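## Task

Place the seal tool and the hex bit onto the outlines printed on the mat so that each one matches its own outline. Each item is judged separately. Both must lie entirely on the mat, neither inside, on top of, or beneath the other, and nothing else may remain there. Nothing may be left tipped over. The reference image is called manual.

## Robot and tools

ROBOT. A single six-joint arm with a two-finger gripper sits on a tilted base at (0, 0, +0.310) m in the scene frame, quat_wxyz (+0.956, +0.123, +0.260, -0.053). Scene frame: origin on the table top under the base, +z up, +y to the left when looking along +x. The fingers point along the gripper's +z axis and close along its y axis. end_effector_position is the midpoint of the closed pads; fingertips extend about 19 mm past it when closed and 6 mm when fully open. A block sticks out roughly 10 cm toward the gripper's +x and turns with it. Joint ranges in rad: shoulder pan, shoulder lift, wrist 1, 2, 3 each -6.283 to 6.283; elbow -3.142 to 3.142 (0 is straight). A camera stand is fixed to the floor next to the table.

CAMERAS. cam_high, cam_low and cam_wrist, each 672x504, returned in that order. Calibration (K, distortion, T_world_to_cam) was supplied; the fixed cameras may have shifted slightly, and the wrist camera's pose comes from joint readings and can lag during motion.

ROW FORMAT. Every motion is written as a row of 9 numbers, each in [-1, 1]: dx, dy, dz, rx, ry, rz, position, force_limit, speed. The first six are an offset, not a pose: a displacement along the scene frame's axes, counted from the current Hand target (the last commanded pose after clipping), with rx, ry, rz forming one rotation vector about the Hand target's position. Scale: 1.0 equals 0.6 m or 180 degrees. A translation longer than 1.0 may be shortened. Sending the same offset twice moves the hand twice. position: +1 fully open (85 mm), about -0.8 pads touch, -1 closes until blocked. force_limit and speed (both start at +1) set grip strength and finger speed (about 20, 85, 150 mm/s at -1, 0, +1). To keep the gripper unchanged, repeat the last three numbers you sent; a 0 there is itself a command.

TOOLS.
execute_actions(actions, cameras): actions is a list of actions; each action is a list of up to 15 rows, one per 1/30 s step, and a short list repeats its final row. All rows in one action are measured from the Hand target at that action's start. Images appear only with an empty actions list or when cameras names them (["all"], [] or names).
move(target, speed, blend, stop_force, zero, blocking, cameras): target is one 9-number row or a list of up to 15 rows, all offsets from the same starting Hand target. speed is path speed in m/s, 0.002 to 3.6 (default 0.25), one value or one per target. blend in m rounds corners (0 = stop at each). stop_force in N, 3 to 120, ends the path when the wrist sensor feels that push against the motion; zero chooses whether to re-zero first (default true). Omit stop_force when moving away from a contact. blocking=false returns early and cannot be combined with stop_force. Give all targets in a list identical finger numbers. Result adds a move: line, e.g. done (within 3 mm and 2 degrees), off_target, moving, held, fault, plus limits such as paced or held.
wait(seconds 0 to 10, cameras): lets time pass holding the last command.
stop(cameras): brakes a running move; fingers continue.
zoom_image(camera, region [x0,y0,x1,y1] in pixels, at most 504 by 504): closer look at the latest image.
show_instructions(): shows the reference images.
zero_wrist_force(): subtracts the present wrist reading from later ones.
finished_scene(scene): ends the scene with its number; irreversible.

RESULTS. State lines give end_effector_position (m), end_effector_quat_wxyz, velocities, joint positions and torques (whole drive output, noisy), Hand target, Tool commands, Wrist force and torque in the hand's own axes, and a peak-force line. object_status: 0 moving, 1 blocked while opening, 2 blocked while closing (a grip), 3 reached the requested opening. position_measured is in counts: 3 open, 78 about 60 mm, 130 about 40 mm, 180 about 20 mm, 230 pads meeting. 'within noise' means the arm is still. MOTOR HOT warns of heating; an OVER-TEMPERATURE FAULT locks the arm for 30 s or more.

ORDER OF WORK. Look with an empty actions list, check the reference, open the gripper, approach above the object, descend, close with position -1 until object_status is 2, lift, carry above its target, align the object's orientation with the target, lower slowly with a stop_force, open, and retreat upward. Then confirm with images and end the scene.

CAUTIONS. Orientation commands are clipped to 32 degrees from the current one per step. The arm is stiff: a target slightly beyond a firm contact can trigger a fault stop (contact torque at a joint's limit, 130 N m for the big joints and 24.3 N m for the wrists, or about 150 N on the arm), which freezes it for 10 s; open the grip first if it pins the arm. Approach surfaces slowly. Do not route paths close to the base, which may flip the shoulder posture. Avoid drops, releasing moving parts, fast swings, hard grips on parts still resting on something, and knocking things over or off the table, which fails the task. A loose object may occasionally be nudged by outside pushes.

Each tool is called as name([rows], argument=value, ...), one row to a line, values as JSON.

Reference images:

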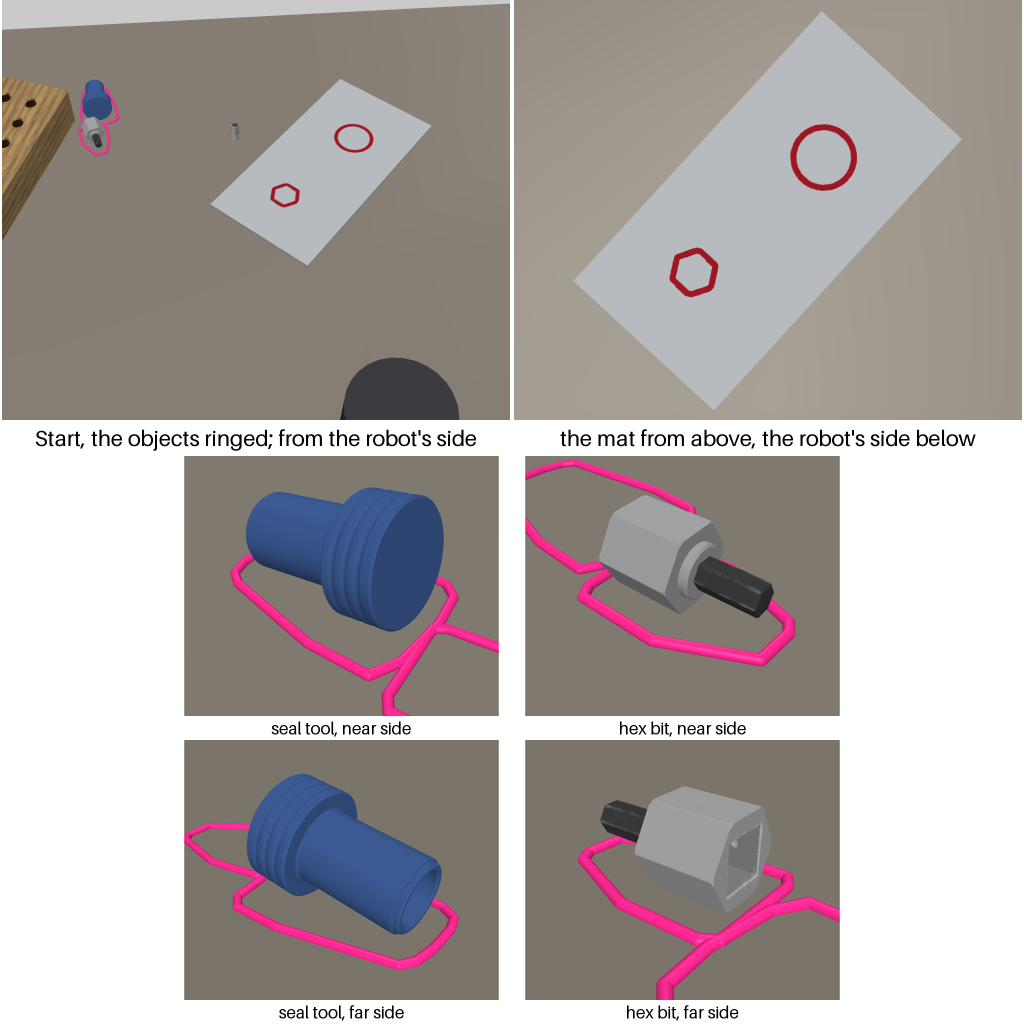

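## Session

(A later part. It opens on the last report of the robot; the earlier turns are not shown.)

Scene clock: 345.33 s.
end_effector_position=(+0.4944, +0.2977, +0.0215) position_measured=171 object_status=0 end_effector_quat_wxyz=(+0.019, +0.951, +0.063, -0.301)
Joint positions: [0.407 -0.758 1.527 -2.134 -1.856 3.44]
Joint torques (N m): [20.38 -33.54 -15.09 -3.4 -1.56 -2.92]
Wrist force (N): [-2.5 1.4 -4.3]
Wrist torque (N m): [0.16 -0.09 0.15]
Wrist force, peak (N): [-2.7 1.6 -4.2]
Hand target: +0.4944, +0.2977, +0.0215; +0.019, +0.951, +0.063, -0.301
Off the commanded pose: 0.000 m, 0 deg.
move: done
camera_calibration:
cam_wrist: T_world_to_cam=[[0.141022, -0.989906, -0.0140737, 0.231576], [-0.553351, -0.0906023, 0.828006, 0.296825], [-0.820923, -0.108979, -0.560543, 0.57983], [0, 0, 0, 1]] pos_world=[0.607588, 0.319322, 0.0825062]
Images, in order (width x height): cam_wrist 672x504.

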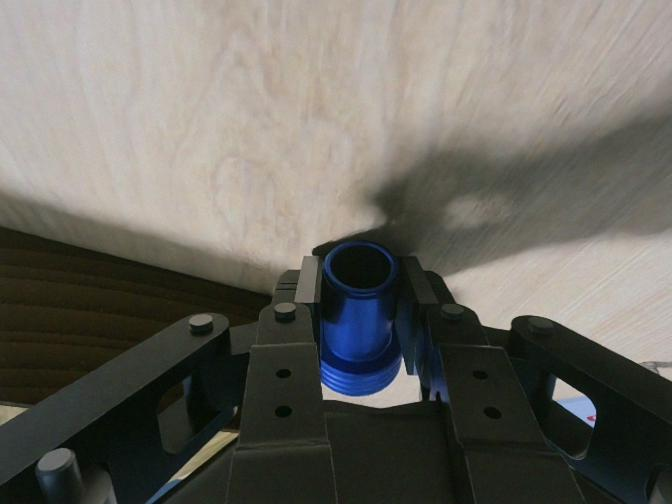

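move([
  [0, 0, 0.1975, 0, 0, 0, -1, -0.9, -1],
  [-0.1657, -0.5575, 0.1975, 0.4537, -0.3978, 0.3244, -1, -0.9, -1],
  [-0.1657, -0.5575, 0.0542, 0.4537, -0.3978, 0.3244, -1, -0.9, -1],
], speed=[0.15, 0.45, 0.1], blend=[0.02, 0.01, 0], cameras=["cam_wrist", "cam_low"])

zoom_image(camera="cam_wrist", region=[240, 180, 480, 420])

zoom_image(camera="cam_low", region=[370, 220, 490, 320])

Scene clock: 366.20 s.
end_effector_position=(+0.3950, -0.0368, +0.0541) position_measured=171 object_status=2 end_effector_quat_wxyz=(-0.388, +0.590, +0.592, +0.388)
Joint positions: [-0.77 -1.085 2.151 -1.985 -0.805 0.103]
Joint torques (N m): [10.11 -23.42 -7.39 -2.23 2.65 2.67]
Wrist force (N): [-0.2 1.7 0.5]
Wrist torque (N m): [0.27 0.23 -0.37]
Wrist force, peak (N): [-2.8 1.4 -4.7]
Hand target: +0.3950, -0.0368, +0.0540; -0.388, +0.590, +0.592, +0.388
Off the commanded pose: 0.000 m, 0 deg.
move: done
camera_calibration:
cam_wrist: T_world_to_cam=[[0.999833, 0.0121477, 0.0136379, -0.388921], [0.0182452, -0.697906, -0.715957, 0.0198884], [0.000820687, 0.716087, -0.698011, 0.193321], [0, 0, 0, 1]] pos_world=[0.388335, -0.11983, 0.154484]
Images, in order (width x height): cam_low 672x504, cam_wrist 672x504.

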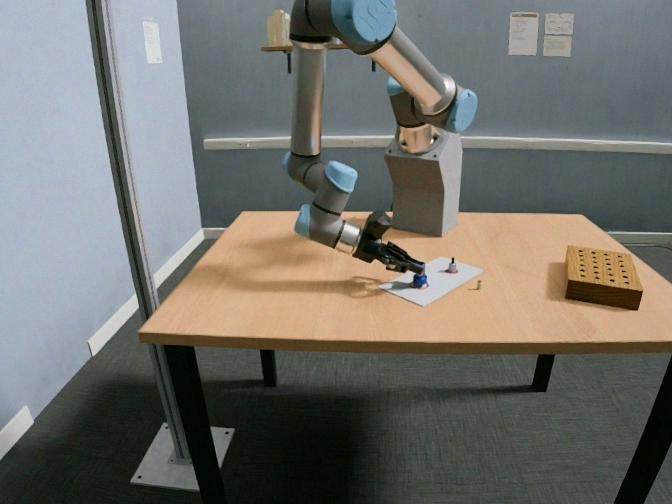

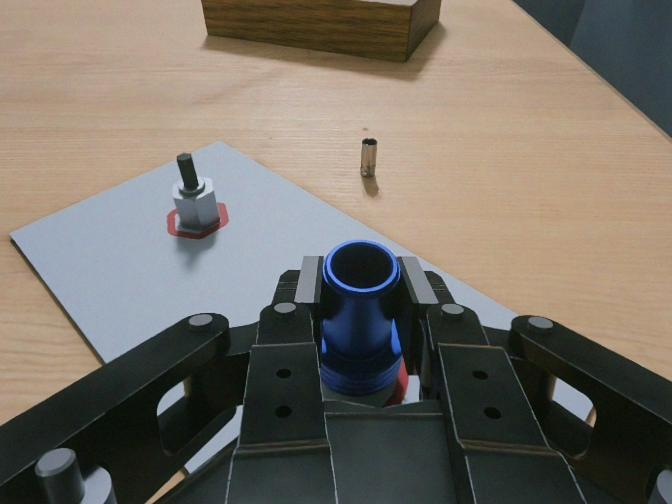

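Scaled by 2.100 from the camera's 672x504 image, which has a finer 960x720 frame.

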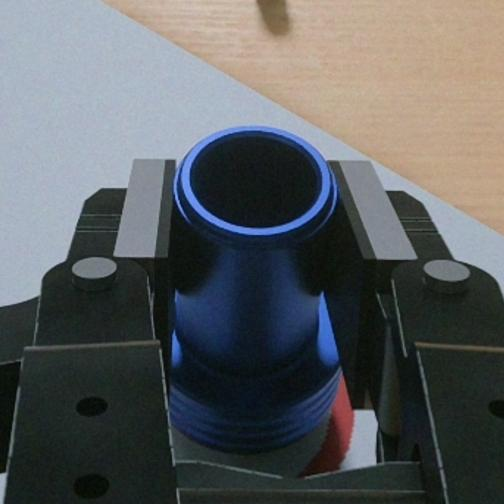

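Scaled by 4.200 from the camera's 672x504 image, which has a finer 960x720 frame.

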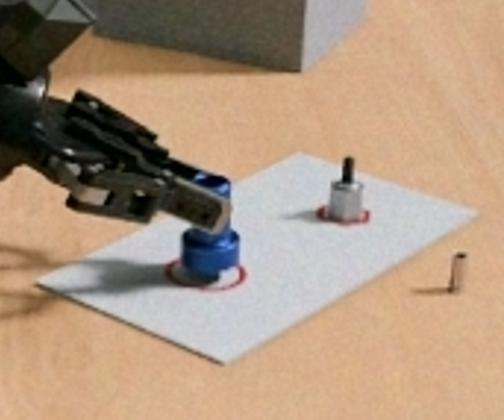

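move(target=[-0.0067, -0.0027, -0.0167, 0, 0, 0, -1, -0.9, -1], speed=0.05, cameras=["cam_wrist", "cam_low"])

zoom_image(camera="cam_wrist", region=[300, 300, 440, 420])

zoom_image(camera="cam_low", region=[390, 250, 460, 310])

Scene clock: 384.70 s.
end_effector_position=(+0.3910, -0.0384, +0.0441) position_measured=171 object_status=2 end_effector_quat_wxyz=(-0.388, +0.590, +0.592, +0.388)
Joint positions: [-0.774 -1.056 2.142 -2.002 -0.808 0.099]
Joint torques (N m): [-10.49 -17.46 -8.48 -4.57 -3.86 -2.42]
Wrist force (N): [22.1 8.2 -6.1]
Wrist torque (N m): [0.14 0.17 -0.36]
Wrist force, peak (N): [22.1 8.2 -6.1]
Hand target: +0.3910, -0.0384, +0.0440; -0.388, +0.590, +0.592, +0.388
Off the commanded pose: 0.000 m, 0 deg.
move: done
camera_calibration:
cam_wrist: T_world_to_cam=[[0.999833, 0.0121453, 0.013639, -0.384767], [0.0182444, -0.697804, -0.716056, 0.0117117], [0.000820685, 0.716185, -0.69791, 0.187487], [0, 0, 0, 1]] pos_world=[0.384335, -0.12143, 0.144483]
Images, in order (width x height): cam_low 672x504, cam_wrist 672x504.

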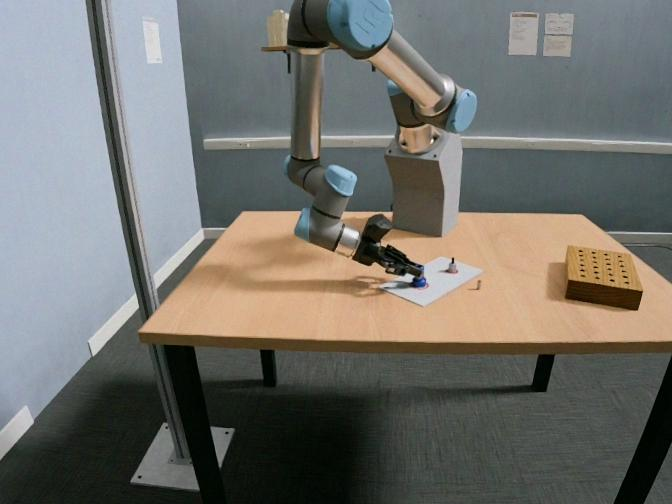

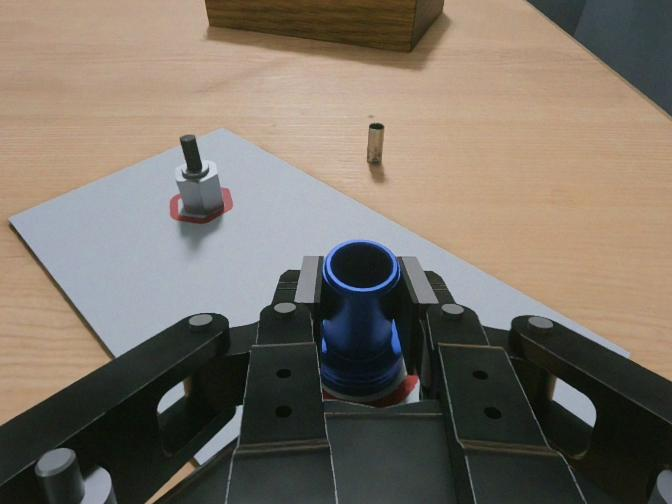

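Scaled by 3.600 from the camera's 672x504 image, which has a finer 960x720 frame.

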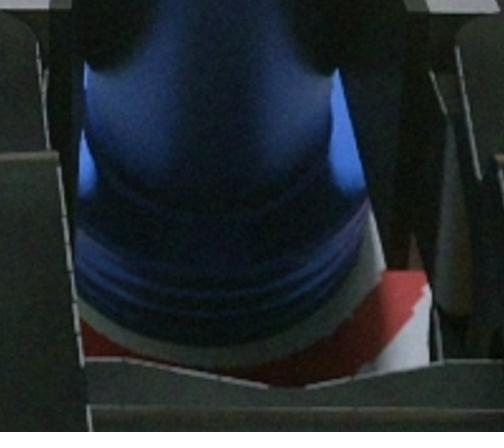

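Scaled by 7.200 from the camera's 672x504 image, which has a finer 960x720 frame.

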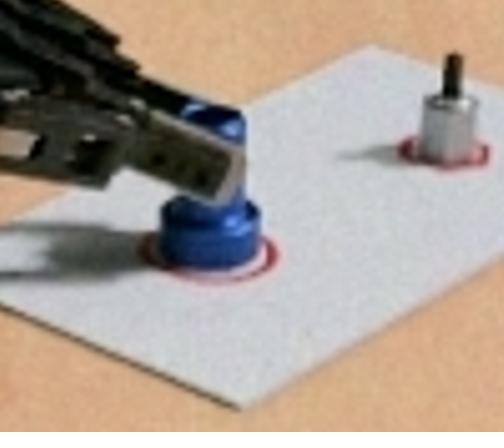

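move([
  [0, 0, 0.003, 0, 0, 0, -1, -0.9, -1],
  [0.0007, -0.002, 0.003, 0, 0, 0, -1, -0.9, -1],
], speed=0.03, blend=[0.0005, 0])

move(target=[0, 0, -0.01, 0, 0, 0, -1, -0.9, -1], speed=0.006, stop_force=4, cameras=["cam_wrist", "cam_low"])

zoom_image(camera="cam_wrist", region=[300, 300, 440, 420])

zoom_image(camera="cam_low", region=[390, 250, 460, 310])

Scene clock: 400.87 s.
end_effector_position=(+0.3914, -0.0395, +0.0458) position_measured=171 object_status=2 end_effector_quat_wxyz=(-0.388, +0.590, +0.592, +0.388) end_effector_velocity=(+0.000, +0.000, +0.000) end_effector_angular_velocity=(+0.002, +0.001, +0.000)
Joint positions: [-0.776 -1.061 2.142 -1.995 -0.809 0.097]
Joint velocities: [-0.001 0 -0.002 0.005 0 -0.001]
Joint torques (N m): [-6.33 -46.16 -6.39 3.14 -2.07 -2.79]
Wrist force (N): [-0.7 1.5 0.7]
Wrist torque (N m): [0.24 0.32 -0.18]
Wrist force, peak (N): [26.3 8.4 -6.3]
Hand target: +0.3914, -0.0396, +0.0458; -0.388, +0.590, +0.592, +0.388
Off the commanded pose: 0.000 m, 0 deg.
move: done

Scene clock: 402.20 s.
end_effector_position=(+0.3913, -0.0397, +0.0448) position_measured=171 object_status=2 end_effector_quat_wxyz=(-0.388, +0.590, +0.592, +0.388)
Joint positions: [-0.776 -1.058 2.14 -1.997 -0.809 0.097]
Joint torques (N m): [-7.36 -47.27 7.6 2.68 -2.02 -2.76]
Wrist force (N): [2.9 1.3 -0.6]
Wrist torque (N m): [0.20 0.26 -0.21]
Wrist force, peak (N): [7.3 2.5 -1.7]
Hand target: +0.3913, -0.0397, +0.0448; -0.388, +0.590, +0.592, +0.388 (not the last commanded pose)
Off the commanded pose: 0.005 m, 0 deg.
move: contact
camera_calibration:
cam_wrist: T_world_to_cam=[[0.999828, 0.0123574, 0.0138526, -0.385062], [0.0185451, -0.698003, -0.715855, 0.0110603], [0.000823064, 0.715988, -0.698112, 0.188841], [0, 0, 0, 1]] pos_world=[0.384635, -0.12273, 0.145084]
Images, in order (width x height): cam_low 672x504, cam_wrist 672x504.

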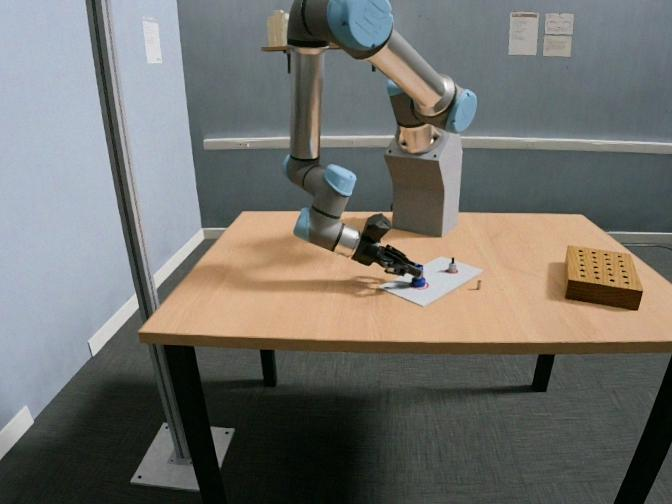

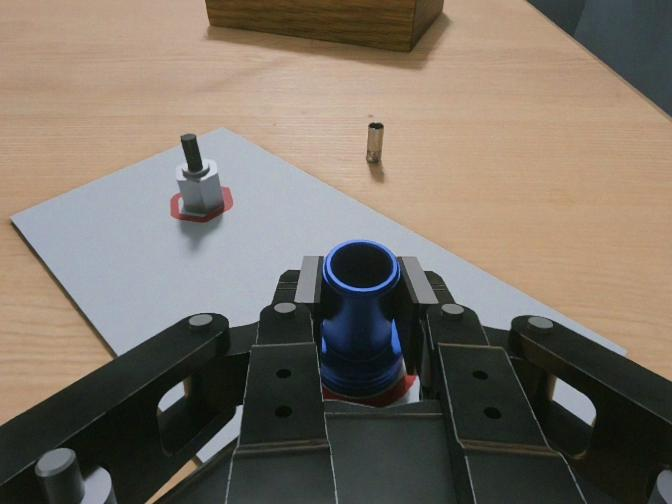

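Scaled by 3.600 from the camera's 672x504 image, which has a finer 960x720 frame.

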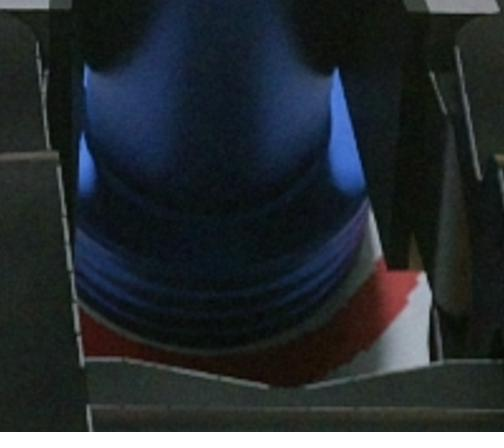

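Scaled by 7.200 from the camera's 672x504 image, which has a finer 960x720 frame.

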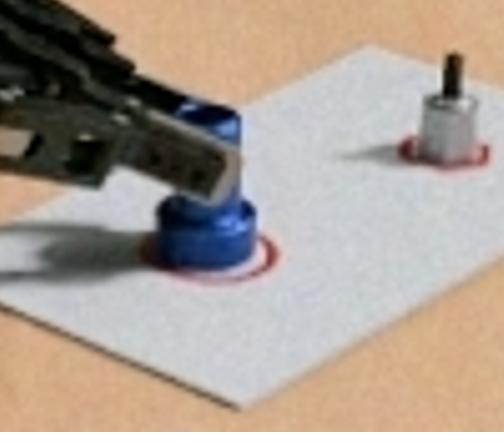

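move(target=[0, 0, 0, 0, 0, 0, -0.05, -0.9, -1])

move([
  [0, -0.153, 0.0662, 0, 0, 0, -0.05, -0.9, -1],
  [0, -0.26, 0.22, 0, 0, 0, -0.05, -0.9, -1],
], speed=[0.1, 0.25], blend=[0.01, 0], cameras=["cam_wrist", "cam_low"])

zoom_image(camera="cam_wrist", region=[150, 140, 420, 330])

zoom_image(camera="cam_low", region=[370, 240, 490, 320])

Scene clock: 410.40 s.
end_effector_position=(+0.3913, -0.0397, +0.0447) position_measured=135 object_status=0 end_effector_quat_wxyz=(-0.388, +0.590, +0.592, +0.388)
Joint positions: [-0.776 -1.058 2.14 -1.997 -0.809 0.097]
Joint torques (N m): [-5.16 -46.65 7.65 2.58 -0.97 -2.75]
Wrist force (N): [0.5 1.5 0.3]
Wrist torque (N m): [0.25 0.23 -0.22]
Wrist force, peak (N): [3.3 1.9 -0.8]
Hand target: +0.3913, -0.0397, +0.0448; -0.388, +0.590, +0.592, +0.388
Off the commanded pose: 0.000 m, 0 deg.
move: done

Scene clock: 412.57 s.
end_effector_position=(+0.3913, -0.1957, +0.1767) position_measured=135 object_status=3 end_effector_quat_wxyz=(-0.388, +0.590, +0.592, +0.388)
Joint positions: [-1.034 -1.318 1.929 -1.371 -0.982 -0.148]
Joint torques (N m): [-11.39 -47.46 -16.48 3.41 -2.38 -2.64]
Wrist force (N): [0.2 1.4 0.3]
Wrist torque (N m): [0.24 0.28 -0.19]
Wrist force, peak (N): [0.8 1.8 -1.0]
Hand target: +0.3913, -0.1957, +0.1768; -0.388, +0.590, +0.592, +0.388
Off the commanded pose: 0.000 m, 0 deg.
move: done
camera_calibration:
cam_wrist: T_world_to_cam=[[0.999828, 0.0123574, 0.0138526, -0.384964], [0.0185451, -0.698003, -0.715855, -0.00326544], [0.000823064, 0.715988, -0.698112, 0.392615], [0, 0, 0, 1]] pos_world=[0.384635, -0.27863, 0.277084]
Images, in order (width x height): cam_low 672x504, cam_wrist 672x504.

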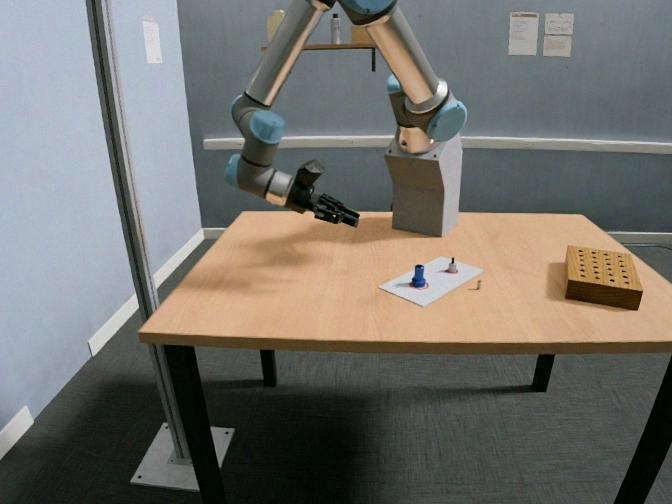

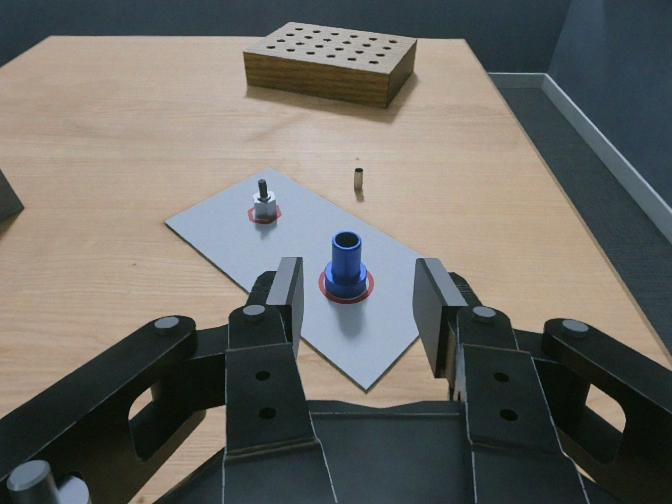

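Scaled by 1.867 from the camera's 672x504 image, which has a finer 960x720 frame.

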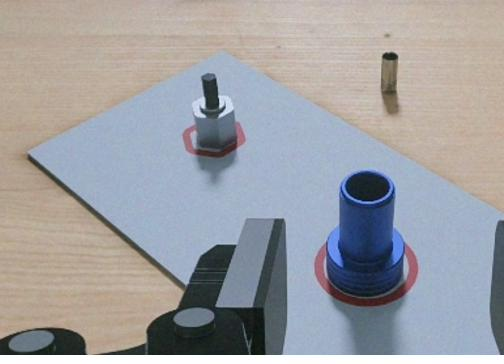

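Scaled by 4.200 from the camera's 672x504 image, which has a finer 960x720 frame.

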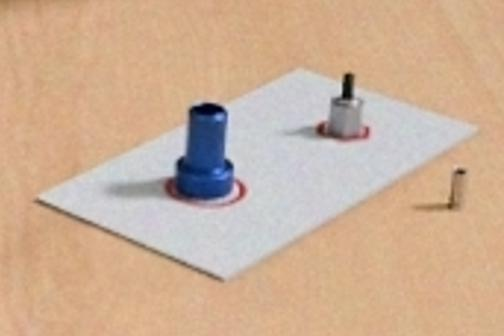

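zoom_image(camera="cam_wrist", region=[235, 170, 295, 230])

zoom_image(camera="cam_wrist", region=[305, 220, 390, 310])

Scaled by 8.400 from the camera's 672x504 image, which has a finer 960x720 frame.

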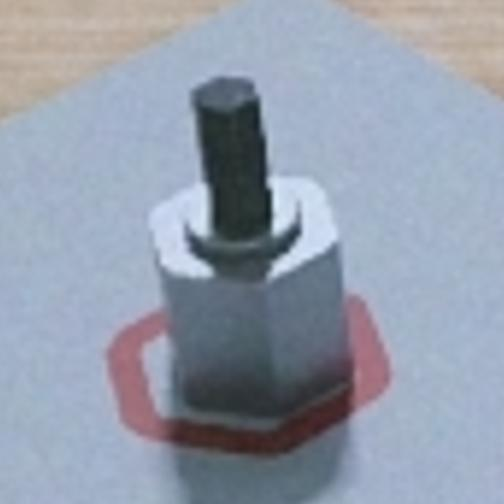

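Scaled by 5.600 from the camera's 672x504 image, which has a finer 960x720 frame.

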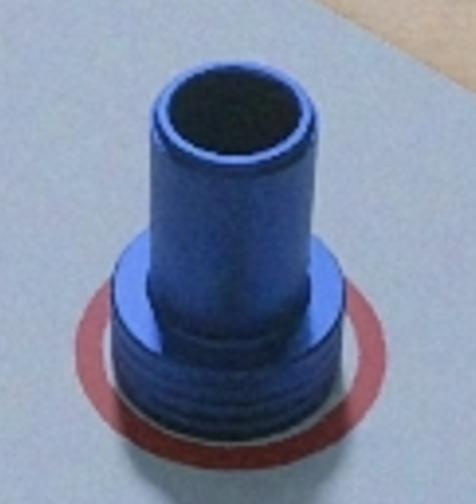

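finished_scene(scene=2)

The scene is finished: the task was done.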